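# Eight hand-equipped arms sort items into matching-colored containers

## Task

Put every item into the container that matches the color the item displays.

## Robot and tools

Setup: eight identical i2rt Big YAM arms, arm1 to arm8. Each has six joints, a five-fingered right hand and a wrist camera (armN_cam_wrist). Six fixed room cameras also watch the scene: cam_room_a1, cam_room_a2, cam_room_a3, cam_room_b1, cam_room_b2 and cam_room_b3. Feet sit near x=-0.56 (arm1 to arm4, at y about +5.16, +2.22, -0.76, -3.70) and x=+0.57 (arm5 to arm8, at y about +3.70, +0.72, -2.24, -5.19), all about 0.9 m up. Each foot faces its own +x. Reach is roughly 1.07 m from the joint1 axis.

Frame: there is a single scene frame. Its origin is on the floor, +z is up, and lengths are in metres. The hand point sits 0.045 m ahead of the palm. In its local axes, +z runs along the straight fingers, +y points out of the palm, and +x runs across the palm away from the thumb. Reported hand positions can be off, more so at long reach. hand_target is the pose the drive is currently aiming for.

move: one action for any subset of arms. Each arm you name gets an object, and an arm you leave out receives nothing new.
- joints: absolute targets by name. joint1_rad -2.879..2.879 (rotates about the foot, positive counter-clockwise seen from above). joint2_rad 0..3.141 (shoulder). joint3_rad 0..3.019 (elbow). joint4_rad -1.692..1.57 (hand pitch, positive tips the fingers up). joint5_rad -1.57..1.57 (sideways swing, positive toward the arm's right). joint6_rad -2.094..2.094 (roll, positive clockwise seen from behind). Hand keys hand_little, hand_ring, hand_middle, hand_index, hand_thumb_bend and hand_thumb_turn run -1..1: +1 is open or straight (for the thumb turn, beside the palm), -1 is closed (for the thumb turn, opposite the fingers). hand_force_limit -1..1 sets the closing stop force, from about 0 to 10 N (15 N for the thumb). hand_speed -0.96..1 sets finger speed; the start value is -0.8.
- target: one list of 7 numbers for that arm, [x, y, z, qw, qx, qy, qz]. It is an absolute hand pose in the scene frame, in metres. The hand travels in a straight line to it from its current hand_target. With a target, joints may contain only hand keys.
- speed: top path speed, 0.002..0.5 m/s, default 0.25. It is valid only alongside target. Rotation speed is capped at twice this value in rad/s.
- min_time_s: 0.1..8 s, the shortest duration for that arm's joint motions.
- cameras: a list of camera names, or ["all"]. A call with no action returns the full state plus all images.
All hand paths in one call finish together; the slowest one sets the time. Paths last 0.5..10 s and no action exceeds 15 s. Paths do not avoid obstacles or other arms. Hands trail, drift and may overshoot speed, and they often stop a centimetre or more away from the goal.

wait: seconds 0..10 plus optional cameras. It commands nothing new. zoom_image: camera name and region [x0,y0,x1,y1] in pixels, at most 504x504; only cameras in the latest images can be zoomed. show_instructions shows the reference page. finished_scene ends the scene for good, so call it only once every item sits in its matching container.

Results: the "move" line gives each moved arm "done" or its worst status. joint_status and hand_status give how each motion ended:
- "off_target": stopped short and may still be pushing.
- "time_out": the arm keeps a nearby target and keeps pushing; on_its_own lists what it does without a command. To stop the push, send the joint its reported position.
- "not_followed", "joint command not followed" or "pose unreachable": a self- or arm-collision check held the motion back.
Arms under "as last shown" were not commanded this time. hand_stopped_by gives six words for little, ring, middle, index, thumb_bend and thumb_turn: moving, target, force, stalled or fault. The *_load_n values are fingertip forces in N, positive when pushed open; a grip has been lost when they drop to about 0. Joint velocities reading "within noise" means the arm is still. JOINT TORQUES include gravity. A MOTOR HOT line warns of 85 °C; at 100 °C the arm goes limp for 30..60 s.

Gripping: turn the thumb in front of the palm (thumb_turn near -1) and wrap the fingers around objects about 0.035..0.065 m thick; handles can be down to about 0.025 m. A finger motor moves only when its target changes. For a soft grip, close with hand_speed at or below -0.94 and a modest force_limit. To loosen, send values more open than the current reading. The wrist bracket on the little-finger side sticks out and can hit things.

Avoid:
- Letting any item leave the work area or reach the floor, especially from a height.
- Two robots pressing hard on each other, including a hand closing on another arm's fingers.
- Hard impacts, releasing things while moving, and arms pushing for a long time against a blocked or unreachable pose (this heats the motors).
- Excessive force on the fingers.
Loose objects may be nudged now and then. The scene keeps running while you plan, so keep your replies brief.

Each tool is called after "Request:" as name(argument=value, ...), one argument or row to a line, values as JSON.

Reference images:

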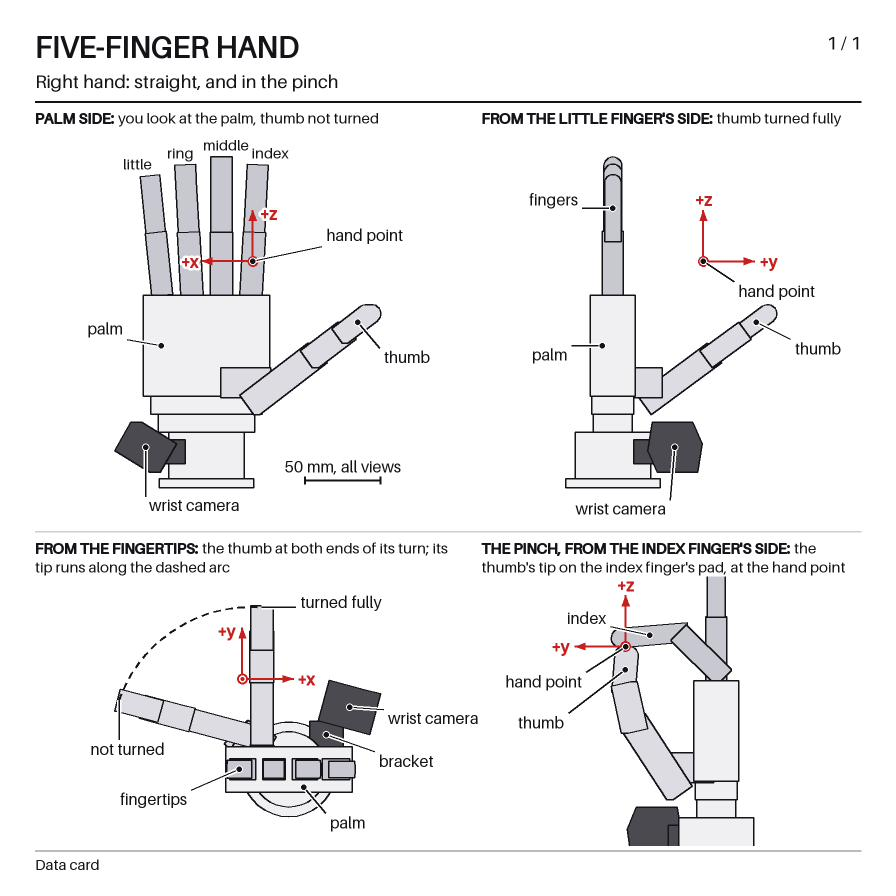

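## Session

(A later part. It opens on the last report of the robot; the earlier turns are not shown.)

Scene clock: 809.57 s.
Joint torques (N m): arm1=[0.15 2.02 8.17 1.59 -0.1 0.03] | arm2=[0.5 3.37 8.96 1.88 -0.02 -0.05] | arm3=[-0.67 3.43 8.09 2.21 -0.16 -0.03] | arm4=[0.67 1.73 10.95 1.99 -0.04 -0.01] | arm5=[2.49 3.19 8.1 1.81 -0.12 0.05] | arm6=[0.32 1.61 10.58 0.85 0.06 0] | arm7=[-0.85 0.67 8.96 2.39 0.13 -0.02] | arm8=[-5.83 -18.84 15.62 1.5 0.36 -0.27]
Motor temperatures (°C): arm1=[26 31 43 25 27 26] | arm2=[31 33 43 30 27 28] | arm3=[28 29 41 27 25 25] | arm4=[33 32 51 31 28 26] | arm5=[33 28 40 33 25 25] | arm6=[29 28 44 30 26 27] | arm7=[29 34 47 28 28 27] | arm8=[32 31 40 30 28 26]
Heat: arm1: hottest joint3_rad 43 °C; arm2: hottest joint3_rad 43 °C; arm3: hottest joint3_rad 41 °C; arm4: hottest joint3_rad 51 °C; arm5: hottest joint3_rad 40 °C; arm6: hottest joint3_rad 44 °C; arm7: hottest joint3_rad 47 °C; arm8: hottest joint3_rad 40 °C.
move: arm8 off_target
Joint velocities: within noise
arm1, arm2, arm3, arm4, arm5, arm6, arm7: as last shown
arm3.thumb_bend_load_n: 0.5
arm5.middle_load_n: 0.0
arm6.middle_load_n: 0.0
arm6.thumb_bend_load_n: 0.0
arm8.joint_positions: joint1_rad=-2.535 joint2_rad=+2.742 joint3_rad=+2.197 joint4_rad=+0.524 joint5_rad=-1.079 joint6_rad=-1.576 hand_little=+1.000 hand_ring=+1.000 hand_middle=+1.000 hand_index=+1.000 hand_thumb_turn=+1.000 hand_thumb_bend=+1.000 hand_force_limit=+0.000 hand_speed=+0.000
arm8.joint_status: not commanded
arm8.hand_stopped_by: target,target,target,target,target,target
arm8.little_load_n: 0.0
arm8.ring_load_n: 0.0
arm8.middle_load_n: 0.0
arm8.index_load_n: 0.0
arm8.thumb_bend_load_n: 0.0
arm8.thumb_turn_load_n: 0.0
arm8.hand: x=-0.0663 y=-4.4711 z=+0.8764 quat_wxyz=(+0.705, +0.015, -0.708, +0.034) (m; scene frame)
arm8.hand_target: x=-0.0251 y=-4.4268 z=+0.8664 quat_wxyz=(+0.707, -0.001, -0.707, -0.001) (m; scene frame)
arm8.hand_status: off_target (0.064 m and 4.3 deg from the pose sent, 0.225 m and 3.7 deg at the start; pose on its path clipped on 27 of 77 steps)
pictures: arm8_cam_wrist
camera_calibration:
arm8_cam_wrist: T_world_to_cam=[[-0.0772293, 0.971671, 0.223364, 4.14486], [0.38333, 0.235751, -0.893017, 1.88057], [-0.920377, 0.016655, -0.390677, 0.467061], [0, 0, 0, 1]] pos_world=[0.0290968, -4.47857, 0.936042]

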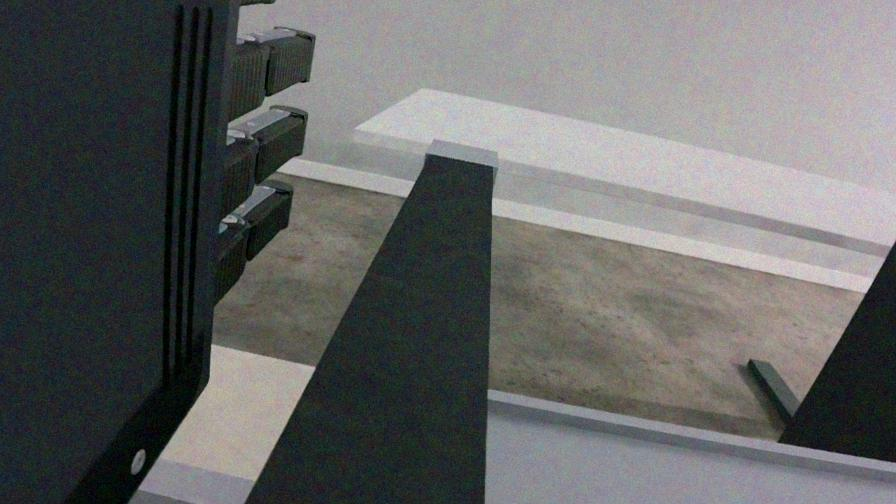

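Request:
move(
  arm8={"target": [-0.02, -4.60, 0.90, 0.7071, 0, -0.7071, 0], "speed": 0.2},
  arm4={"joints": {"hand_thumb_turn": -1, "hand_speed": 0}},
  cameras=["arm8_cam_wrist", "arm4_cam_wrist"],
)

Request:
move(
  arm4={"target": [-0.10, -4.17, 1.05, 0, 0.7071, 0, 0.7071], "speed": 0.3},
  arm8={"target": [0.15, -4.75, 1.10, 0.7071, 0, -0.7071, 0], "speed": 0.3},
  cameras=["arm4_cam_wrist", "cam_room_b1"],
)

Scene clock: 850.13 s.
Joint torques (N m): arm1=[0.15 1.96 8.17 1.59 -0.1 0.04] | arm2=[0.56 3.31 8.96 1.91 -0.02 -0.05] | arm3=[-0.32 2.84 8.12 2.13 -0.14 -0.01] | arm4=[0.62 1.79 10.95 2.03 -0.01 0] | arm5=[2.43 3.14 8.1 1.8 -0.12 0.05] | arm6=[0.21 1.55 10.56 0.87 0.07 -0.02] | arm7=[-0.91 0.5 8.94 2.43 0.12 -0.01] | arm8=[-1.2 -19.96 6.64 2.63 -0.07 -0.09]
Motor temperatures (°C): arm1=[26 31 43 25 27 26] | arm2=[31 33 43 30 27 28] | arm3=[28 29 41 27 25 25] | arm4=[33 32 52 31 28 26] | arm5=[32 28 40 33 25 25] | arm6=[29 28 44 30 26 27] | arm7=[29 33 47 28 28 27] | arm8=[32 35 44 30 29 26]
Heat: arm1: hottest joint3_rad 43 °C; arm2: hottest joint3_rad 43 °C; arm3: hottest joint3_rad 41 °C; arm4: hottest joint3_rad 52 °C; arm5: hottest joint3_rad 40 °C; arm6: hottest joint3_rad 44 °C; arm7: hottest joint3_rad 47 °C; arm8: hottest joint3_rad 44 °C.
move: arm4 done; arm8 off_target
Joint velocities: within noise
arm1: as last shown
arm2.joint_positions: joint1_rad=+0.276 joint2_rad=+0.560 joint3_rad=+1.435 joint4_rad=-1.169 joint5_rad=-0.140 joint6_rad=-1.224 hand_little=+1.000 hand_ring=+1.000 hand_middle=+1.000 hand_index=+1.000 hand_thumb_turn=+1.000 hand_thumb_bend=+1.000 hand_force_limit=+0.000 hand_speed=-0.800
arm2.joint_status: not commanded
arm2.hand_stopped_by: target,target,target,target,target,target
arm2.little_load_n: 0.0
arm2.ring_load_n: 0.0
arm2.middle_load_n: 0.0
arm2.index_load_n: 0.0
arm2.thumb_bend_load_n: 0.0
arm2.thumb_turn_load_n: 0.0
arm2.hand: x=-0.6300 y=+2.4379 z=+1.4335 quat_wxyz=(-0.554, +0.553, +0.580, +0.224) (m; scene frame)
arm2.hand_target: x=-0.6294 y=+2.4355 z=+1.4447 quat_wxyz=(-0.563, +0.547, +0.576, +0.229) (m; scene frame)
arm2.hand_status: not commanded
arm3.joint_positions: joint1_rad=+0.141 joint2_rad=+0.626 joint3_rad=+1.356 joint4_rad=-1.238 joint5_rad=-0.049 joint6_rad=-1.161 hand_little=+1.000 hand_ring=+1.000 hand_middle=+1.000 hand_index=+1.000 hand_thumb_turn=+1.000 hand_thumb_bend=+1.000 hand_force_limit=+0.000 hand_speed=-0.800
arm3.joint_status: not commanded
arm3.hand_stopped_by: target,target,target,target,target,target
arm3.little_load_n: 0.0
arm3.ring_load_n: 0.0
arm3.middle_load_n: 0.0
arm3.index_load_n: 0.0
arm3.thumb_bend_load_n: 0.0
arm3.thumb_turn_load_n: 0.0
arm3.hand: x=-0.5153 y=-1.0192 z=+1.3932 quat_wxyz=(+0.205, +0.566, -0.654, +0.459) (m; scene frame)
arm3.hand_target: x=-0.5155 y=-1.0181 z=+1.4021 quat_wxyz=(+0.209, +0.563, -0.650, +0.466) (m; scene frame)
arm3.hand_status: not commanded
arm4.joint_positions: joint1_rad=-0.149 joint2_rad=+0.608 joint3_rad=+1.324 joint4_rad=-1.267 joint5_rad=-0.212 joint6_rad=-0.853 hand_little=+1.000 hand_ring=+1.000 hand_middle=+1.000 hand_index=+1.000 hand_thumb_turn=-1.000 hand_thumb_bend=+1.000 hand_force_limit=+0.000 hand_speed=+0.000
arm4.joint_status: all done
arm4.hand_stopped_by: target,target,target,target,target,target
arm4.little_load_n: 0.0
arm4.ring_load_n: 0.0
arm4.middle_load_n: 0.0
arm4.index_load_n: 0.0
arm4.thumb_bend_load_n: 0.0
arm4.thumb_turn_load_n: 0.0
arm4.hand: x=-0.6035 y=-3.9217 z=+1.4124 quat_wxyz=(+0.186, +0.298, -0.814, +0.463) (m; scene frame)
arm4.hand_target: x=-0.6033 y=-3.9214 z=+1.4273 quat_wxyz=(+0.195, +0.297, -0.805, +0.475) (m; scene frame)
arm4.hand_status: not commanded
arm5.joint_positions: joint1_rad=+0.097 joint2_rad=+0.578 joint3_rad=+1.357 joint4_rad=-1.396 joint5_rad=-0.019 joint6_rad=-1.393 hand_little=+1.000 hand_ring=+1.000 hand_middle=+1.000 hand_index=+1.000 hand_thumb_turn=+1.000 hand_thumb_bend=+1.000 hand_force_limit=+0.000 hand_speed=-0.800
arm5.joint_status: not commanded
arm5.hand_stopped_by: target,target,target,target,target,target
arm5.little_load_n: 0.0
arm5.ring_load_n: 0.0
arm5.middle_load_n: 0.0
arm5.index_load_n: 0.0
arm5.thumb_bend_load_n: 0.0
arm5.thumb_turn_load_n: 0.0
arm5.hand: x=+0.6268 y=+3.9038 z=+1.3650 quat_wxyz=(-0.366, +0.670, +0.580, +0.284) (m; scene frame)
arm5.hand_target: x=+0.6269 y=+3.9034 z=+1.3777 quat_wxyz=(-0.376, +0.665, +0.576, +0.292) (m; scene frame)
arm5.hand_status: not commanded
arm6.joint_positions: joint1_rad=+0.290 joint2_rad=+0.629 joint3_rad=+1.347 joint4_rad=-1.143 joint5_rad=+0.210 joint6_rad=-1.290 hand_little=+1.000 hand_ring=+1.000 hand_middle=+1.000 hand_index=+1.000 hand_thumb_turn=+1.000 hand_thumb_bend=+1.000 hand_force_limit=+0.000 hand_speed=-0.800
arm6.joint_status: not commanded
arm6.hand_stopped_by: target,target,target,target,target,target
arm6.little_load_n: 0.0
arm6.ring_load_n: 0.0
arm6.middle_load_n: 0.0
arm6.index_load_n: 0.0
arm6.thumb_bend_load_n: 0.0
arm6.thumb_turn_load_n: 0.0
arm6.hand: x=+0.5517 y=+0.9921 z=+1.4154 quat_wxyz=(-0.436, +0.616, +0.572, +0.322) (m; scene frame)
arm6.hand_target: x=+0.5523 y=+0.9906 z=+1.4277 quat_wxyz=(-0.446, +0.612, +0.566, +0.326) (m; scene frame)
arm6.hand_status: not commanded
arm7.joint_positions: joint1_rad=-0.109 joint2_rad=+0.621 joint3_rad=+1.367 joint4_rad=-1.393 joint5_rad=+0.180 joint6_rad=-1.190 hand_little=+1.000 hand_ring=+1.000 hand_middle=+1.000 hand_index=+1.000 hand_thumb_turn=+1.000 hand_thumb_bend=+1.000 hand_force_limit=+0.000 hand_speed=-0.800
arm7.joint_status: not commanded
arm7.hand_stopped_by: target,target,target,target,target,target
arm7.little_load_n: 0.0
arm7.ring_load_n: 0.0
arm7.middle_load_n: 0.0
arm7.index_load_n: 0.0
arm7.thumb_bend_load_n: 0.0
arm7.thumb_turn_load_n: 0.0
arm7.hand: x=+0.5149 y=-2.4399 z=+1.3745 quat_wxyz=(+0.315, +0.467, -0.759, +0.327) (m; scene frame)
arm7.hand_target: x=+0.5148 y=-2.4397 z=+1.3864 quat_wxyz=(+0.322, +0.462, -0.754, +0.338) (m; scene frame)
arm7.hand_status: not commanded
arm8.joint_positions: joint1_rad=-2.475 joint2_rad=+2.420 joint3_rad=+1.493 joint4_rad=+0.885 joint5_rad=-0.951 joint6_rad=-1.591 hand_little=+1.000 hand_ring=+1.000 hand_middle=+1.000 hand_index=+1.000 hand_thumb_turn=+1.000 hand_thumb_bend=+1.000 hand_force_limit=+0.000 hand_speed=+0.000
arm8.joint_status: not commanded
arm8.hand_stopped_by: target,target,target,target,target,target
arm8.little_load_n: 0.0
arm8.ring_load_n: -0.5
arm8.middle_load_n: 0.0
arm8.index_load_n: 0.0
arm8.thumb_bend_load_n: 0.0
arm8.thumb_turn_load_n: 0.0
arm8.hand: x=-0.0180 y=-4.6005 z=+0.8809 quat_wxyz=(+0.700, -0.010, -0.714, +0.010) (m; scene frame)
arm8.hand_target: x=-0.0201 y=-4.5999 z=+0.8997 quat_wxyz=(+0.707, +0.000, -0.707, +0.000) (m; scene frame)
arm8.hand_status: off_target (0.019 m and 1.9 deg from the pose sent, 0.139 m and 4.3 deg at the start)
pictures: arm4_cam_wrist, arm8_cam_wrist
camera_calibration:
arm8_cam_wrist: T_world_to_cam=[[-0.0134605, 0.97481, 0.222631, 4.28958], [0.412031, 0.208276, -0.887046, 1.76539], [-0.91107, 0.0797907, -0.404456, 0.818169], [0, 0, 0, 1]] pos_world=[0.0757531, -4.6145, 0.941905]

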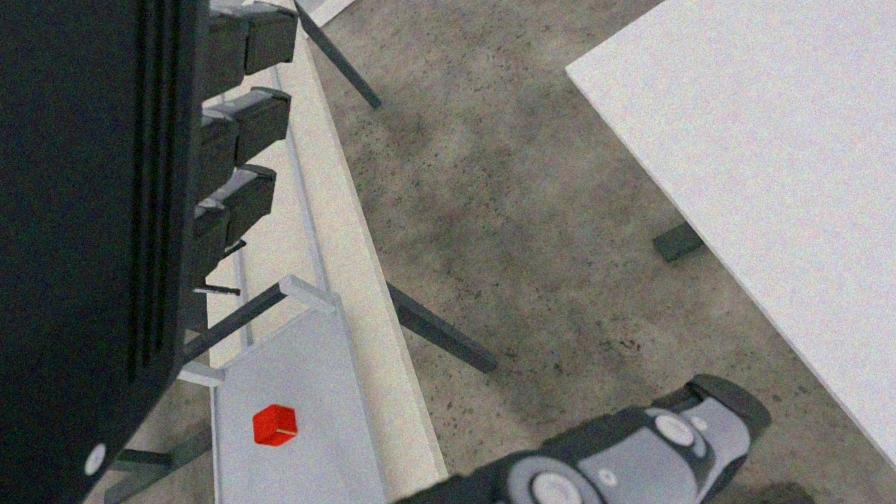

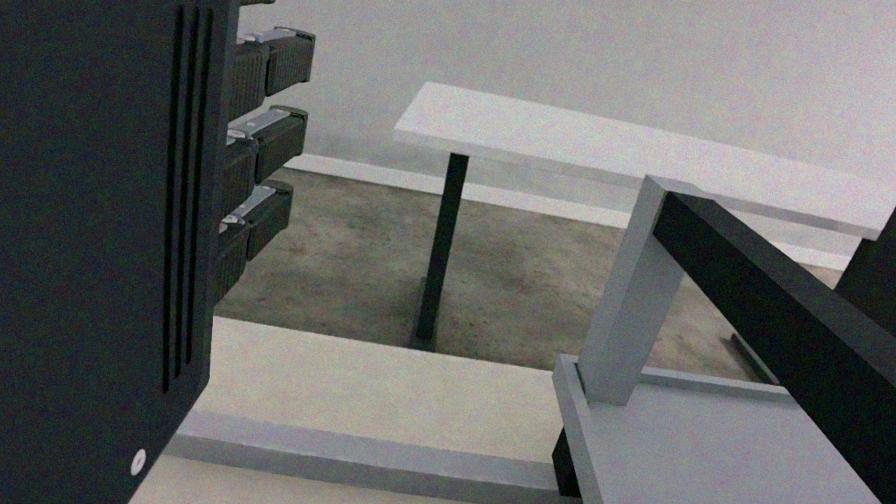

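Scene clock: 854.33 s.
Joint torques (N m): arm1=[0.21 2.02 8.17 1.58 -0.1 0.04] | arm2=[0.56 3.31 8.96 1.89 -0.01 -0.05] | arm3=[-0.26 3.14 8.06 2.07 -0.18 -0.02] | arm4=[0.67 -11.52 9.22 2.3 -0.08 -0.12] | arm5=[2.49 3.19 8.12 1.8 -0.12 0.04] | arm6=[0.32 1.67 10.61 0.84 0.07 0] | arm7=[-0.91 0.62 8.94 2.41 0.12 -0.03] | arm8=[-2.73 -11.28 7.6 1.61 -0.28 -0.09]
Motor temperatures (°C): arm1=[26 31 43 25 27 26] | arm2=[31 33 43 30 27 28] | arm3=[28 29 41 27 25 25] | arm4=[33 32 51 31 28 26] | arm5=[32 28 40 33 25 25] | arm6=[29 28 44 30 26 27] | arm7=[29 33 47 28 28 27] | arm8=[32 35 44 30 29 26]
Heat: arm1: hottest joint3_rad 43 °C; arm2: hottest joint3_rad 43 °C; arm3: hottest joint3_rad 41 °C; arm4: hottest joint3_rad 51 °C; arm5: hottest joint3_rad 40 °C; arm6: hottest joint3_rad 44 °C; arm7: hottest joint3_rad 47 °C; arm8: hottest joint3_rad 44 °C.
move: arm4 off_target; arm8 done
Joint velocities: within noise
arm1.joint_positions: joint1_rad=+2.029 joint2_rad=+0.634 joint3_rad=+1.380 joint4_rad=-1.545 joint5_rad=+0.002 joint6_rad=-0.011 hand_little=+1.000 hand_ring=+1.000 hand_middle=+1.000 hand_index=+1.000 hand_thumb_turn=+1.000 hand_thumb_bend=+1.000 hand_force_limit=+0.000 hand_speed=-0.800
arm1.joint_status: not commanded
arm1.hand_stopped_by: target,target,target,target,target,target
arm1.little_load_n: 0.0
arm1.ring_load_n: 0.0
arm1.middle_load_n: 0.0
arm1.index_load_n: 0.0
arm1.thumb_bend_load_n: 0.0
arm1.thumb_turn_load_n: 0.0
arm1.hand: x=-0.7348 y=+5.0822 z=+1.3523 quat_wxyz=(-0.220, +0.544, +0.751, -0.302) (m; scene frame)
arm1.hand_target: x=-0.7346 y=+5.0800 z=+1.3625 quat_wxyz=(-0.224, +0.543, +0.746, -0.314) (m; scene frame)
arm1.hand_status: not commanded
arm2, arm3, arm5, arm6, arm7: as last shown
arm4.joint_positions: joint1_rad=+0.686 joint2_rad=+1.932 joint3_rad=+0.861 joint4_rad=+1.041 joint5_rad=-1.000 joint6_rad=-1.533 hand_little=+1.000 hand_ring=+1.000 hand_middle=+1.000 hand_index=+1.000 hand_thumb_turn=-1.000 hand_thumb_bend=+1.000 hand_force_limit=+0.000 hand_speed=+0.000
arm4.joint_status: not commanded
arm4.hand_stopped_by: target,target,target,target,target,target
arm4.little_load_n: 0.0
arm4.ring_load_n: 0.0
arm4.middle_load_n: 0.0
arm4.index_load_n: 0.0
arm4.thumb_bend_load_n: 0.0
arm4.thumb_turn_load_n: 0.0
arm4.hand: x=-0.1121 y=-4.1594 z=+1.0373 quat_wxyz=(-0.015, +0.715, -0.022, +0.698) (m; scene frame)
arm4.hand_target: x=-0.1008 y=-4.1692 z=+1.0500 quat_wxyz=(+0.000, +0.707, +0.000, +0.707) (m; scene frame)
arm4.hand_status: off_target (0.020 m and 3.4 deg from the pose sent, 0.668 m and 114.9 deg at the start)
arm6.little_load_n: 0.5
arm8.joint_positions: joint1_rad=-2.570 joint2_rad=+1.596 joint3_rad=+0.790 joint4_rad=+0.793 joint5_rad=-1.056 joint6_rad=-1.591 hand_little=+1.000 hand_ring=+1.000 hand_middle=+1.000 hand_index=+1.000 hand_thumb_turn=+1.000 hand_thumb_bend=+1.000 hand_force_limit=+0.000 hand_speed=+0.000
arm8.joint_status: not commanded
arm8.hand_stopped_by: target,target,target,target,target,target
arm8.little_load_n: 0.0
arm8.ring_load_n: 0.0
arm8.middle_load_n: 0.0
arm8.index_load_n: 0.0
arm8.thumb_bend_load_n: 0.0
arm8.thumb_turn_load_n: 0.0
arm8.hand: x=+0.1428 y=-4.7525 z=+1.0970 quat_wxyz=(+0.707, +0.002, -0.707, +0.005) (m; scene frame)
arm8.hand_target: x=+0.1498 y=-4.7500 z=+1.1000 quat_wxyz=(+0.707, +0.000, -0.707, +0.000) (m; scene frame)
arm8.hand_status: done (0.008 m and 0.7 deg from the pose sent, 0.314 m and 1.9 deg at the start)
pictures: arm4_cam_wrist, cam_room_b1
camera_calibration:
arm4_cam_wrist: T_world_to_cam=[[-0.0126365, -0.976367, 0.215748, -4.28861], [-0.438004, -0.188558, -0.878976, 0.0934495], [0.898884, -0.105606, -0.425271, 0.214196], [0, 0, 0, 1]] pos_world=[-0.2058, -4.14702, 1.09849]

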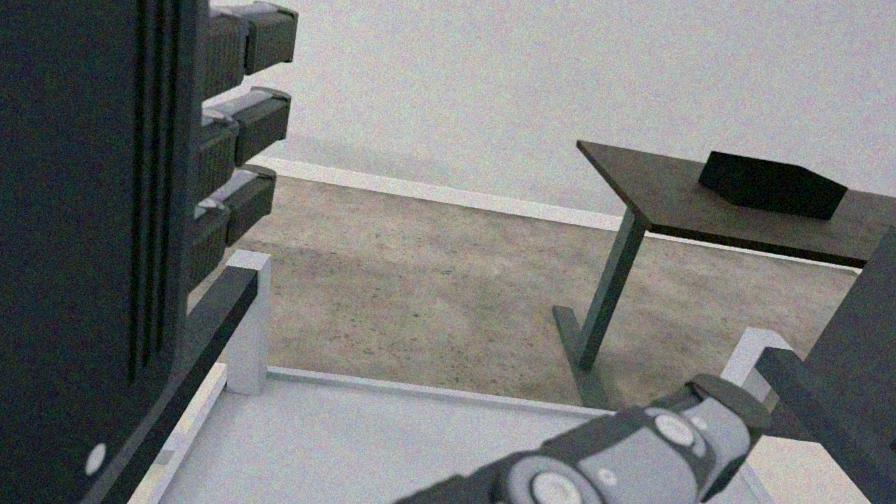

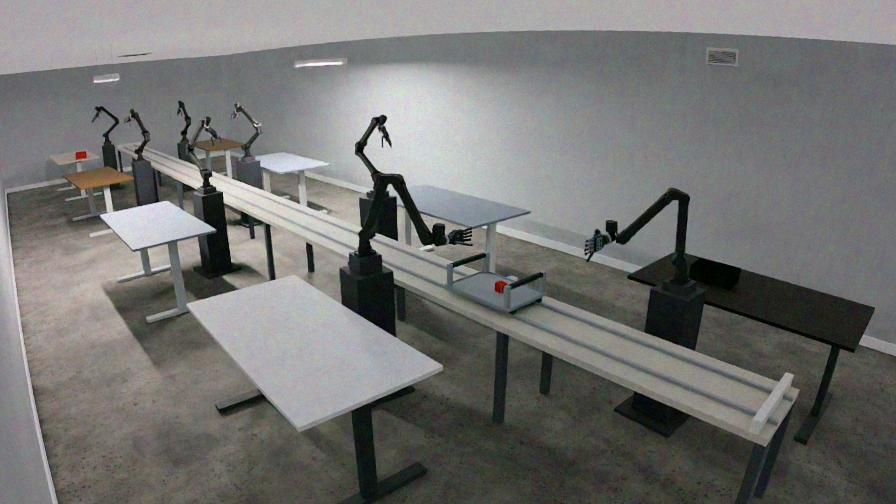

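Request:
move(
  arm4={"target": [-0.08, -4.20, 0.855, 0, 0.7071, 0, 0.7071], "speed": 0.15},
  arm8={"joints": {"joint2_rad": 0.6, "joint3_rad": 1.35, "joint4_rad": -1.2, "joint5_rad": 0}, "min_time_s": 3},
  cameras=["arm4_cam_wrist"],
)

Scene clock: 873.07 s.
Joint torques (N m): arm1=[0.21 2.02 8.16 1.59 -0.1 0.04] | arm2=[0.5 3.37 8.95 1.88 -0.01 -0.05] | arm3=[-0.09 3.37 8.02 2.13 -0.16 -0.02] | arm4=[1.03 -15.09 5.46 2.43 0.13 -0.05] | arm5=[2.49 3.19 8.1 1.81 -0.12 0.05] | arm6=[0.26 1.67 10.58 0.87 0.07 -0.01] | arm7=[-0.85 0.44 8.94 2.41 0.13 -0.02] | arm8=[-2.73 1.2 14 1.92 0.01 -0.11]
Motor temperatures (°C): arm1=[26 31 43 25 27 26] | arm2=[31 33 43 30 27 28] | arm3=[28 29 41 27 25 25] | arm4=[33 34 47 31 28 26] | arm5=[32 28 41 33 25 25] | arm6=[29 28 44 30 26 27] | arm7=[29 33 47 28 28 27] | arm8=[32 32 43 30 28 26]
Heat: arm1: hottest joint3_rad 43 °C; arm2: hottest joint3_rad 43 °C; arm3: hottest joint3_rad 41 °C; arm4: hottest joint3_rad 47 °C; arm5: hottest joint3_rad 41 °C; arm6: hottest joint3_rad 44 °C; arm7: hottest joint3_rad 47 °C; arm8: hottest joint3_rad 43 °C.
move: arm4 off_target; arm8 done
Joint velocities: within noise
arm1, arm2, arm3, arm5, arm6, arm7: as last shown
arm3.thumb_turn_load_n: -0.5
arm4.joint_positions: joint1_rad=+0.691 joint2_rad=+2.484 joint3_rad=+1.128 joint4_rad=+1.334 joint5_rad=-0.999 joint6_rad=-1.544 hand_little=+1.000 hand_ring=+1.000 hand_middle=+1.000 hand_index=+1.000 hand_thumb_turn=-1.000 hand_thumb_bend=+1.000 hand_force_limit=+0.000 hand_speed=+0.000
arm4.joint_status: not commanded
arm4.hand_stopped_by: target,target,target,target,target,target
arm4.little_load_n: 0.0
arm4.ring_load_n: 0.0
arm4.middle_load_n: 0.5
arm4.index_load_n: 0.0
arm4.thumb_bend_load_n: 0.0
arm4.thumb_turn_load_n: 0.0
arm4.hand: x=-0.0886 y=-4.1954 z=+0.8495 quat_wxyz=(-0.010, +0.714, -0.014, +0.700) (m; scene frame)
arm4.hand_target: x=-0.0803 y=-4.1997 z=+0.8553 quat_wxyz=(+0.000, +0.707, +0.000, +0.707) (m; scene frame)
arm4.hand_status: off_target (0.011 m and 2.3 deg from the pose sent, 0.190 m and 3.4 deg at the start)
arm5.thumb_bend_load_n: 0.5
arm6.little_load_n: 0.0
arm6.thumb_turn_load_n: -0.5
arm8.joint_positions: joint1_rad=-2.572 joint2_rad=+0.594 joint3_rad=+1.301 joint4_rad=-1.195 joint5_rad=-0.002 joint6_rad=-1.591 hand_little=+1.000 hand_ring=+1.000 hand_middle=+1.000 hand_index=+1.000 hand_thumb_turn=+1.000 hand_thumb_bend=+1.000 hand_force_limit=+0.000 hand_speed=+0.000
arm8.joint_status: all done
arm8.hand_stopped_by: target,target,target,target,target,target
arm8.little_load_n: 0.0
arm8.ring_load_n: 0.0
arm8.middle_load_n: 0.0
arm8.index_load_n: 0.0
arm8.thumb_bend_load_n: 0.0
arm8.thumb_turn_load_n: 0.0
arm8.hand: x=+0.4812 y=-4.9310 z=+1.3930 quat_wxyz=(+0.444, -0.424, -0.747, -0.255) (m; scene frame)
arm8.hand_target: x=+0.4866 y=-4.9327 z=+1.4156 quat_wxyz=(+0.455, -0.423, -0.737, -0.268) (m; scene frame)
arm8.hand_status: not commanded
pictures: arm4_cam_wrist
camera_calibration:
arm4_cam_wrist: T_world_to_cam=[[-0.00919566, -0.972264, 0.233706, -4.28069], [-0.433366, -0.206752, -0.877182, -0.145587], [0.901171, -0.109346, -0.419444, 0.0889193], [0, 0, 0, 1]] pos_world=[-0.182588, -4.18234, 0.910014]

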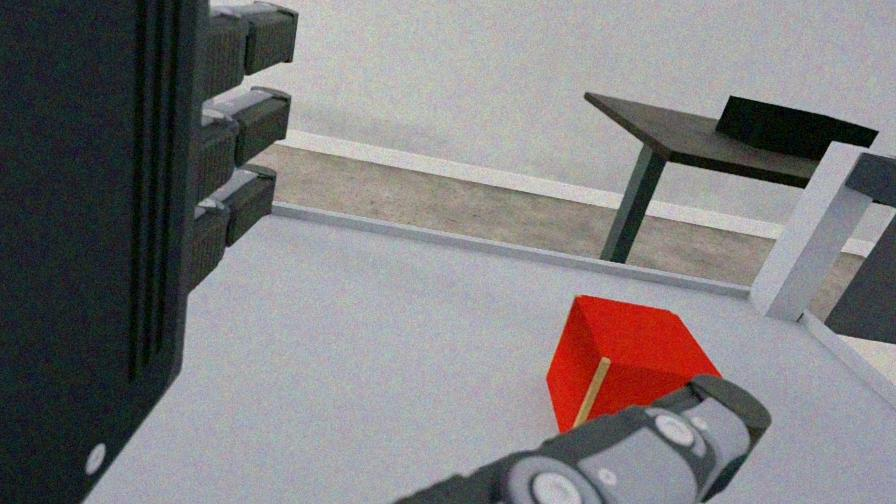

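Request:
move(
  arm4={"target": [-0.04, -2.98, 0.86, 0, 0.7071, 0, 0.7071], "speed": 0.2},
  cameras=["arm4_cam_wrist", "cam_room_b1"],
)

Scene clock: 907.73 s.
Joint torques (N m): arm1=[0.21 2.02 8.17 1.61 -0.1 0.04] | arm2=[0.5 3.43 8.95 1.91 -0.02 -0.05] | arm3=[-0.26 3.55 8.06 2.13 -0.16 -0.03] | arm4=[-0.44 -19.9 17.77 0.51 0.18 -0.12] | arm5=[2.43 3.14 8.1 1.81 -0.12 0.04] | arm6=[0.32 1.67 10.59 0.88 0.07 -0.01] | arm7=[-0.73 0.44 8.98 2.36 0.13 -0.01] | arm8=[-2.37 1.32 14.2 1.95 -0.03 -0.11]
Motor temperatures (°C): arm1=[26 31 43 25 27 26] | arm2=[31 33 44 30 27 28] | arm3=[28 29 41 27 25 25] | arm4=[33 37 45 31 28 26] | arm5=[32 28 41 33 25 25] | arm6=[29 28 44 30 26 27] | arm7=[29 33 47 28 28 27] | arm8=[32 30 46 30 28 26]
Heat: arm1: hottest joint3_rad 43 °C; arm2: hottest joint3_rad 44 °C; arm3: hottest joint3_rad 41 °C; arm4: hottest joint3_rad 45 °C; arm5: hottest joint3_rad 41 °C; arm6: hottest joint3_rad 44 °C; arm7: hottest joint3_rad 47 °C; arm8: hottest joint3_rad 46 °C.
move: arm4 off_target
Joint velocities: within noise
arm1, arm2, arm3, arm5, arm6, arm7, arm8: as last shown
arm1.thumb_turn_load_n: -0.5
arm3.index_load_n: -0.5
arm3.thumb_turn_load_n: 0.0
arm4.joint_positions: joint1_rad=+2.884 joint2_rad=+3.082 joint3_rad=+2.724 joint4_rad=+0.355 joint5_rad=+1.165 joint6_rad=-1.556 hand_little=+1.000 hand_ring=+1.000 hand_middle=+1.000 hand_index=+1.000 hand_thumb_turn=-1.000 hand_thumb_bend=+1.000 hand_force_limit=+0.000 hand_speed=+0.000
arm4.joint_status: not commanded
arm4.hand_stopped_by: target,target,target,target,target,target
arm4.little_load_n: 0.0
arm4.ring_load_n: 0.0
arm4.middle_load_n: 0.0
arm4.index_load_n: -0.5
arm4.thumb_bend_load_n: 0.0
arm4.thumb_turn_load_n: 0.5
arm4.hand: x=-0.0521 y=-2.9772 z=+0.8587 quat_wxyz=(-0.009, +0.710, +0.008, +0.704) (m; scene frame)
arm4.hand_target: x=-0.0406 y=-2.9815 z=+0.8605 quat_wxyz=(-0.004, +0.708, +0.002, +0.706) (m; scene frame)
arm4.hand_status: off_target (0.012 m and 1.5 deg from the pose sent, 1.216 m and 2.3 deg at the start; pose on its path clipped on 19 of 252 steps; a joint's target at an end of its range on 92 of 252 steps)
arm5.thumb_bend_load_n: 0.0
pictures: arm4_cam_wrist, cam_room_b1
camera_calibration:
arm4_cam_wrist: T_world_to_cam=[[0.0170489, -0.964112, 0.264946, -3.09928], [-0.417214, -0.247673, -0.874409, 0.00675581], [0.908648, -0.0956316, -0.406463, 0.223187], [0, 0, 0, 1]] pos_world=[-0.147141, -2.96503, 0.917767]

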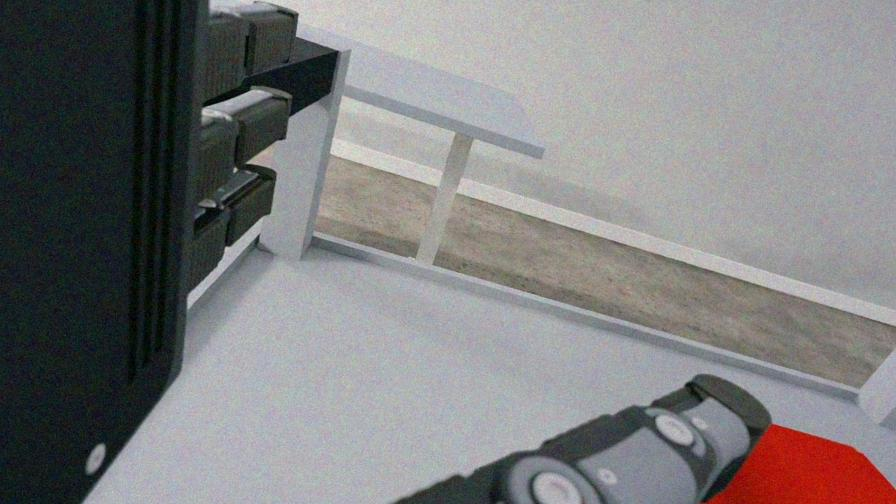

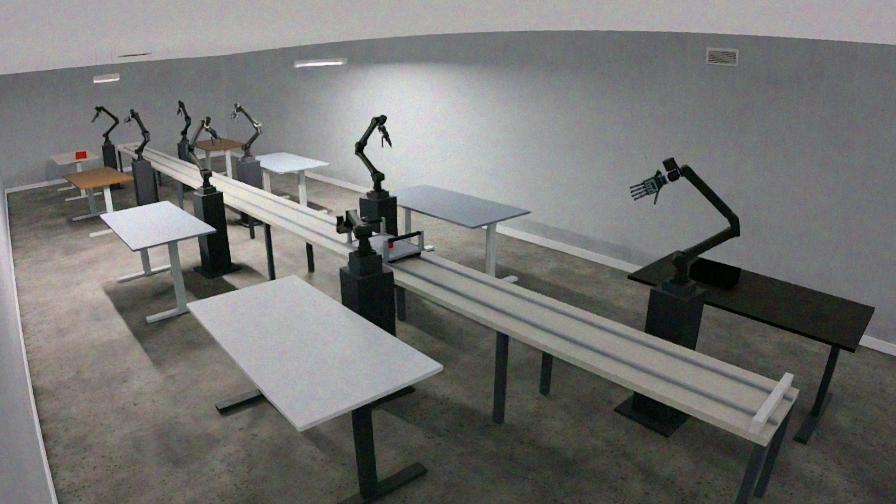

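Request:
move(
  arm4={"target": [-0.06, -3.08, 1.02, 0, 0.7071, 0, 0.7071], "speed": 0.25},
)

Request:
move(
  arm4={"target": [-0.06, -3.58, 1.00, 0, 0.7071, 0, 0.7071], "speed": 0.25},
)

Request:
move(
  arm4={"target": [-0.06, -3.57, 0.855, 0, 0.7071, 0, 0.7071], "speed": 0.2},
  cameras=["arm4_cam_wrist", "cam_room_b1"],
)

Scene clock: 926.43 s.
Joint torques (N m): arm1=[0.21 2.02 8.17 1.58 -0.1 0.04] | arm2=[0.56 3.31 8.94 1.92 -0.01 -0.05] | arm3=[-0.5 3.37 8.12 2.13 -0.15 0.02] | arm4=[0.79 -22.83 8.53 2.11 -0.01 0.12] | arm5=[2.43 3.19 8.12 1.8 -0.12 0.04] | arm6=[0.38 1.55 10.59 0.9 0.07 0] | arm7=[-0.79 0.67 8.96 2.4 0.12 -0.02] | arm8=[-2.61 1.14 14.12 1.8 -0.02 -0.11]
Motor temperatures (°C): arm1=[26 31 44 25 27 26] | arm2=[30 33 44 29 27 28] | arm3=[28 29 41 27 25 25] | arm4=[33 41 58 31 28 26] | arm5=[32 28 41 33 25 25] | arm6=[29 28 44 30 26 27] | arm7=[29 33 47 28 28 27] | arm8=[32 29 47 29 28 26]
Heat: arm1: hottest joint3_rad 44 °C; arm2: hottest joint3_rad 44 °C; arm3: hottest joint3_rad 41 °C; arm4: hottest joint3_rad 58 °C; arm5: hottest joint3_rad 41 °C; arm6: hottest joint3_rad 44 °C; arm7: hottest joint3_rad 47 °C; arm8: hottest joint3_rad 47 °C.
move: arm4 off_target
Joint velocities: within noise
arm1, arm2, arm3, arm5, arm6, arm7, arm8: as last shown
arm1.thumb_turn_load_n: 0.0
arm3.index_load_n: 0.0
arm4.joint_positions: joint1_rad=+2.843 joint2_rad=+2.449 joint3_rad=+1.821 joint4_rad=+0.611 joint5_rad=+1.152 joint6_rad=-1.593 hand_little=+1.000 hand_ring=+1.000 hand_middle=+1.000 hand_index=+1.000 hand_thumb_turn=-1.000 hand_thumb_bend=+1.000 hand_force_limit=+0.000 hand_speed=+0.000
arm4.joint_status: not commanded
arm4.hand_stopped_by: target,target,target,target,target,target
arm4.little_load_n: 0.0
arm4.ring_load_n: 0.0
arm4.middle_load_n: 0.0
arm4.index_load_n: 0.0
arm4.thumb_bend_load_n: 0.0
arm4.thumb_turn_load_n: 0.0
arm4.hand: x=-0.0600 y=-3.0841 z=+1.0044 quat_wxyz=(+0.019, +0.712, +0.016, +0.702) (m; scene frame)
arm4.hand_target: x=-0.0602 y=-3.0801 z=+1.0199 quat_wxyz=(+0.000, +0.707, +0.000, +0.707) (m; scene frame)
arm4.hand_status: off_target (0.016 m and 2.9 deg from the pose sent, 0.192 m and 1.5 deg at the start; pose on its path clipped on 9 of 52 steps)
arm5.index_load_n: -0.5
arm6.index_load_n: 0.5
arm6.thumb_turn_load_n: 0.0
arm8.index_load_n: 0.5
pictures: none

Scene clock: 929.23 s.
Joint torques (N m): arm1=[0.15 2.02 8.17 1.58 -0.1 0.03] | arm2=[0.5 3.37 8.98 1.89 -0.01 -0.05] | arm3=[0.09 3.08 8.12 2.1 -0.17 -0.02] | arm4=[0.15 -12.63 2.15 2.65 0.03 0.13] | arm5=[2.43 3.14 8.12 1.81 -0.12 0.04] | arm6=[0.26 1.61 10.56 0.87 0.06 -0.01] | arm7=[-0.85 0.62 8.94 2.4 0.11 -0.01] | arm8=[-2.37 1.55 14.09 1.87 -0.02 -0.11]
Motor temperatures (°C): arm1=[26 31 44 25 27 26] | arm2=[30 33 44 29 27 28] | arm3=[28 29 41 27 25 25] | arm4=[33 40 56 31 28 26] | arm5=[32 28 41 32 25 25] | arm6=[29 28 44 30 26 27] | arm7=[29 33 47 28 28 27] | arm8=[32 29 47 29 28 26]
Heat: arm1: hottest joint3_rad 44 °C; arm2: hottest joint3_rad 44 °C; arm3: hottest joint3_rad 41 °C; arm4: hottest joint3_rad 56 °C; arm5: hottest joint3_rad 41 °C; arm6: hottest joint3_rad 44 °C; arm7: hottest joint3_rad 47 °C; arm8: hottest joint3_rad 47 °C.
move: arm4 off_target
Joint velocities: within noise
arm1, arm2, arm3, arm5, arm6, arm7, arm8: as last shown
arm1.middle_load_n: 0.5
arm1.thumb_turn_load_n: -0.5
arm2.index_load_n: 0.5
arm3.thumb_bend_load_n: 0.5
arm4.joint_positions: joint1_rad=+2.224 joint2_rad=+1.956 joint3_rad=+0.517 joint4_rad=+1.404 joint5_rad=+0.528 joint6_rad=-1.580 hand_little=+1.000 hand_ring=+1.000 hand_middle=+1.000 hand_index=+1.000 hand_thumb_turn=-1.000 hand_thumb_bend=+1.000 hand_force_limit=+0.000 hand_speed=+0.000
arm4.joint_status: not commanded
arm4.hand_stopped_by: target,target,target,target,target,target
arm4.little_load_n: 0.0
arm4.ring_load_n: 0.0
arm4.middle_load_n: 0.0
arm4.index_load_n: 0.0
arm4.thumb_bend_load_n: 0.0
arm4.thumb_turn_load_n: 0.0
arm4.hand: x=-0.0615 y=-3.5805 z=+0.9849 quat_wxyz=(+0.013, +0.720, +0.013, +0.693) (m; scene frame)
arm4.hand_target: x=-0.0600 y=-3.5800 z=+0.9997 quat_wxyz=(+0.000, +0.707, +0.000, +0.707) (m; scene frame)
arm4.hand_status: off_target (0.015 m and 3.1 deg from the pose sent, 0.496 m and 2.9 deg at the start)
arm5.index_load_n: 0.0
arm8.middle_load_n: 0.5
arm8.index_load_n: 0.0
pictures: none

Scene clock: 930.80 s.
Joint torques (N m): arm1=[0.21 2.02 8.18 1.59 -0.1 0.04] | arm2=[0.56 3.31 8.96 1.89 -0.01 -0.05] | arm3=[0.32 3.14 8.09 2.09 -0.18 -0.02] | arm4=[0.91 -11.05 0.96 2.63 0.3 0.12] | arm5=[2.49 3.19 8.1 1.81 -0.11 0.04] | arm6=[0.32 1.61 10.58 0.87 0.06 -0.01] | arm7=[-0.79 0.56 8.96 2.4 0.12 -0.02] | arm8=[-2.2 0.91 14.06 1.87 -0.01 -0.12]
Motor temperatures (°C): arm1=[26 31 44 25 27 26] | arm2=[30 33 44 29 27 28] | arm3=[28 29 41 27 25 25] | arm4=[33 40 55 31 28 26] | arm5=[32 28 41 32 25 25] | arm6=[29 28 44 30 26 27] | arm7=[29 33 47 28 28 27] | arm8=[32 29 47 29 28 26]
Heat: arm1: hottest joint3_rad 44 °C; arm2: hottest joint3_rad 44 °C; arm3: hottest joint3_rad 41 °C; arm4: hottest joint3_rad 55 °C; arm5: hottest joint3_rad 41 °C; arm6: hottest joint3_rad 44 °C; arm7: hottest joint3_rad 47 °C; arm8: hottest joint3_rad 47 °C.
move: arm4 off_target
Joint velocities: within noise
arm1, arm2, arm3, arm5, arm6, arm7, arm8: as last shown
arm1.middle_load_n: 0.0
arm1.thumb_turn_load_n: 0.0
arm2.ring_load_n: 0.5
arm2.index_load_n: 0.0
arm3.thumb_bend_load_n: 0.0
arm4.joint_positions: joint1_rad=+2.246 joint2_rad=+2.354 joint3_rad=+0.663 joint4_rad=+1.559 joint5_rad=+0.580 joint6_rad=-1.510 hand_little=+1.000 hand_ring=+1.000 hand_middle=+1.000 hand_index=+1.000 hand_thumb_turn=-1.000 hand_thumb_bend=+1.000 hand_force_limit=+0.000 hand_speed=+0.000
arm4.joint_status: not commanded
arm4.hand_stopped_by: target,target,target,target,target,target
arm4.little_load_n: 0.0
arm4.ring_load_n: 0.0
arm4.middle_load_n: 0.0
arm4.index_load_n: 0.0
arm4.thumb_bend_load_n: 0.0
arm4.thumb_turn_load_n: 0.0
arm4.hand: x=-0.0609 y=-3.5744 z=+0.8558 quat_wxyz=(+0.019, +0.748, -0.004, +0.664) (m; scene frame)
arm4.hand_target: x=-0.0597 y=-3.5697 z=+0.8553 quat_wxyz=(+0.009, +0.742, -0.012, +0.670) (m; scene frame)
arm4.hand_status: off_target (0.005 m and 7.2 deg from the pose sent, 0.130 m and 3.0 deg at the start; a joint's target at an end of its range on 37 of 47 steps)
arm6.index_load_n: -0.5
arm8.middle_load_n: 0.0
pictures: arm4_cam_wrist, cam_room_b1
camera_calibration:
arm4_cam_wrist: T_world_to_cam=[[-0.00790026, -0.957598, 0.288001, -3.67206], [-0.523643, -0.241402, -0.817021, -0.180518], [0.851901, -0.157264, -0.499532, 0.0288318], [0, 0, 0, 1]] pos_world=[-0.148099, -3.5554, 0.92447]

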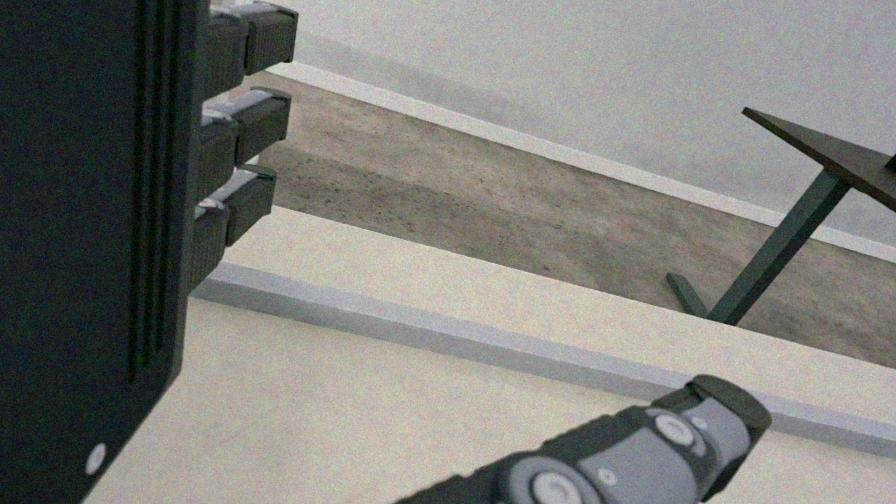

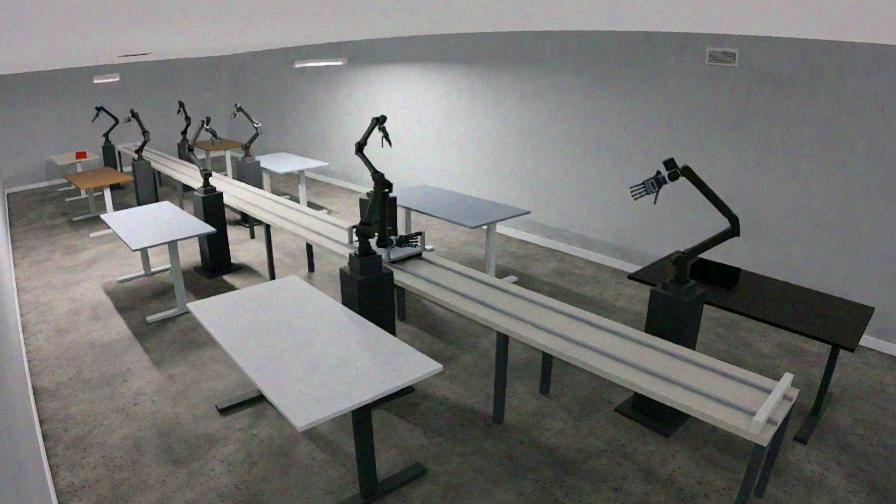

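Request:
move(
  arm4={"target": [-0.04, -2.97, 0.86, 0, 0.7071, 0, 0.7071], "speed": 0.2},
  arm7={"target": [0.30, -2.95, 1.12, 0.7071, 0, -0.7071, 0], "speed": 0.25},
  cameras=["arm4_cam_wrist", "cam_room_b1", "arm7_cam_wrist"],
)

Scene clock: 946.73 s.
Joint torques (N m): arm1=[0.21 2.02 8.17 1.58 -0.1 0.03] | arm2=[0.5 3.31 8.96 1.85 -0.02 -0.06] | arm3=[0.15 3.55 8.08 2.25 -0.18 0.01] | arm4=[0.79 -21.13 14.52 0.96 -1.06 0.08] | arm5=[2.49 3.14 8.09 1.83 -0.12 0.05] | arm6=[0.38 1.61 10.58 0.87 0.07 -0.01] | arm7=[-1.9 -26.75 11.71 2.36 0.14 -0.13] | arm8=[-2.61 1.26 14.06 1.88 0 -0.11]
Motor temperatures (°C): arm1=[26 31 44 25 27 26] | arm2=[30 33 44 29 27 28] | arm3=[28 29 42 27 25 25] | arm4=[33 39 51 31 29 26] | arm5=[32 28 41 32 25 25] | arm6=[29 28 44 30 26 27] | arm7=[29 34 47 28 28 27] | arm8=[32 29 48 29 28 26]
Heat: arm1: hottest joint3_rad 44 °C; arm2: hottest joint3_rad 44 °C; arm3: hottest joint3_rad 42 °C; arm4: hottest joint3_rad 51 °C; arm5: hottest joint3_rad 41 °C; arm6: hottest joint3_rad 44 °C; arm7: hottest joint3_rad 47 °C; arm8: hottest joint3_rad 48 °C.
move: arm4 off_target; arm7 off_target
Joint velocities: within noise
arm1, arm2, arm3, arm5, arm6, arm8: as last shown
arm2.ring_load_n: 0.0
arm3.middle_load_n: -0.5
arm4.joint_positions: joint1_rad=+2.870 joint2_rad=+3.110 joint3_rad=+2.822 joint4_rad=+0.271 joint5_rad=+1.168 joint6_rad=-1.547 hand_little=+1.000 hand_ring=+1.000 hand_middle=+1.000 hand_index=+1.000 hand_thumb_turn=-1.000 hand_thumb_bend=+1.000 hand_force_limit=+0.000 hand_speed=+0.000
arm4.joint_status: not commanded
arm4.hand_stopped_by: target,target,target,target,target,target
arm4.little_load_n: 0.0
arm4.ring_load_n: 0.0
arm4.middle_load_n: 0.0
arm4.index_load_n: 0.0
arm4.thumb_bend_load_n: 0.0
arm4.thumb_turn_load_n: 0.0
arm4.hand: x=-0.0396 y=-2.9787 z=+0.8706 quat_wxyz=(-0.001, +0.712, +0.004, +0.702) (m; scene frame)
arm4.hand_target: x=-0.0410 y=-2.9719 z=+0.8606 quat_wxyz=(-0.017, +0.713, +0.010, +0.701) (m; scene frame)
arm4.hand_status: off_target (0.014 m and 1.0 deg from the pose sent, 0.605 m and 7.2 deg at the start; pose on its path clipped on 32 of 161 steps; a joint's target at an end of its range on 51 of 161 steps)
arm5.middle_load_n: 0.5
arm6.index_load_n: 0.0
arm7.joint_positions: joint1_rad=-0.228 joint2_rad=+2.359 joint3_rad=+2.053 joint4_rad=+0.268 joint5_rad=+1.442 joint6_rad=-1.580 hand_little=+1.000 hand_ring=+1.000 hand_middle=+1.000 hand_index=+1.000 hand_thumb_turn=+1.000 hand_thumb_bend=+1.000 hand_force_limit=+0.000 hand_speed=-0.800
arm7.joint_status: not commanded
arm7.hand_stopped_by: target,target,target,target,target,target
arm7.little_load_n: 0.0
arm7.ring_load_n: 0.0
arm7.middle_load_n: 0.0
arm7.index_load_n: 0.0
arm7.thumb_bend_load_n: 0.0
arm7.thumb_turn_load_n: 0.0
arm7.hand: x=+0.3102 y=-2.9463 z=+1.1104 quat_wxyz=(+0.704, +0.019, -0.710, -0.009) (m; scene frame)
arm7.hand_target: x=+0.3002 y=-2.9493 z=+1.1201 quat_wxyz=(+0.706, +0.000, -0.708, +0.000) (m; scene frame)
arm7.hand_status: off_target (0.014 m and 2.5 deg from the pose sent, 0.609 m and 81.2 deg at the start)
pictures: arm4_cam_wrist, arm7_cam_wrist, cam_room_b1
camera_calibration:
arm4_cam_wrist: T_world_to_cam=[[0.00231714, -0.962896, 0.269862, -3.10529], [-0.426355, -0.245057, -0.870729, 0.0262651], [0.904553, -0.113039, -0.411103, 0.168548], [0, 0, 0, 1]] pos_world=[-0.134067, -2.96458, 0.93016]
arm7_cam_wrist: T_world_to_cam=[[-0.014084, 0.933718, 0.357733, 2.35362], [0.366036, 0.337749, -0.867147, 1.86751], [-0.930494, 0.11873, -0.346531, 1.13776], [0, 0, 0, 1]] pos_world=[0.408252, -2.96345, 1.17171]

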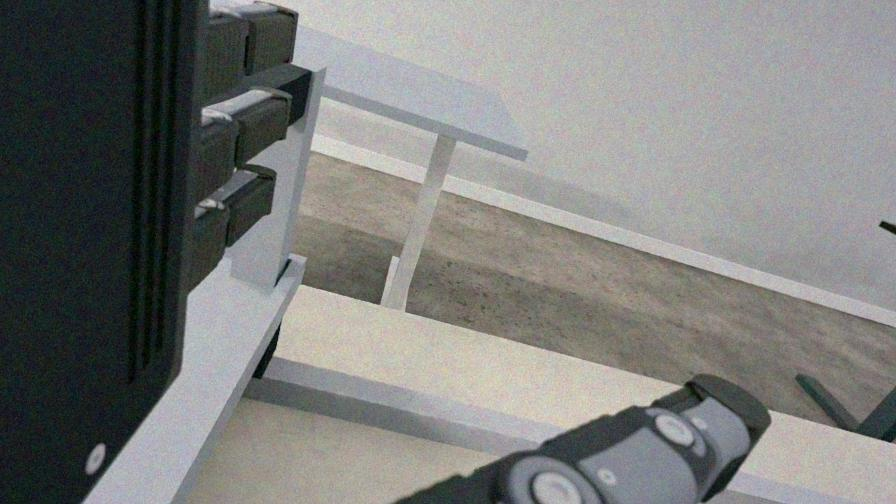

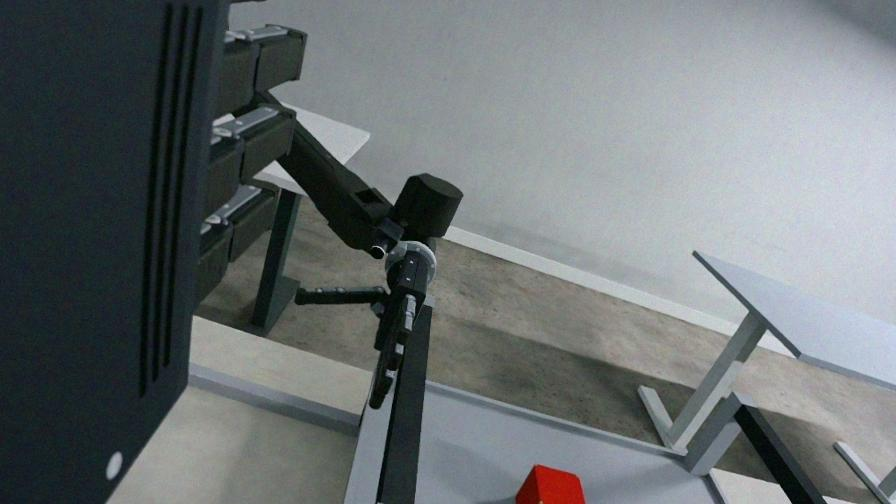

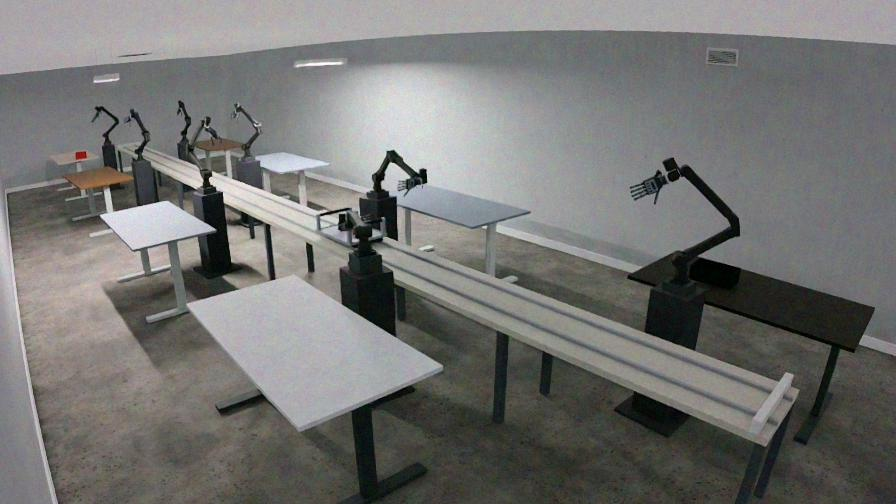

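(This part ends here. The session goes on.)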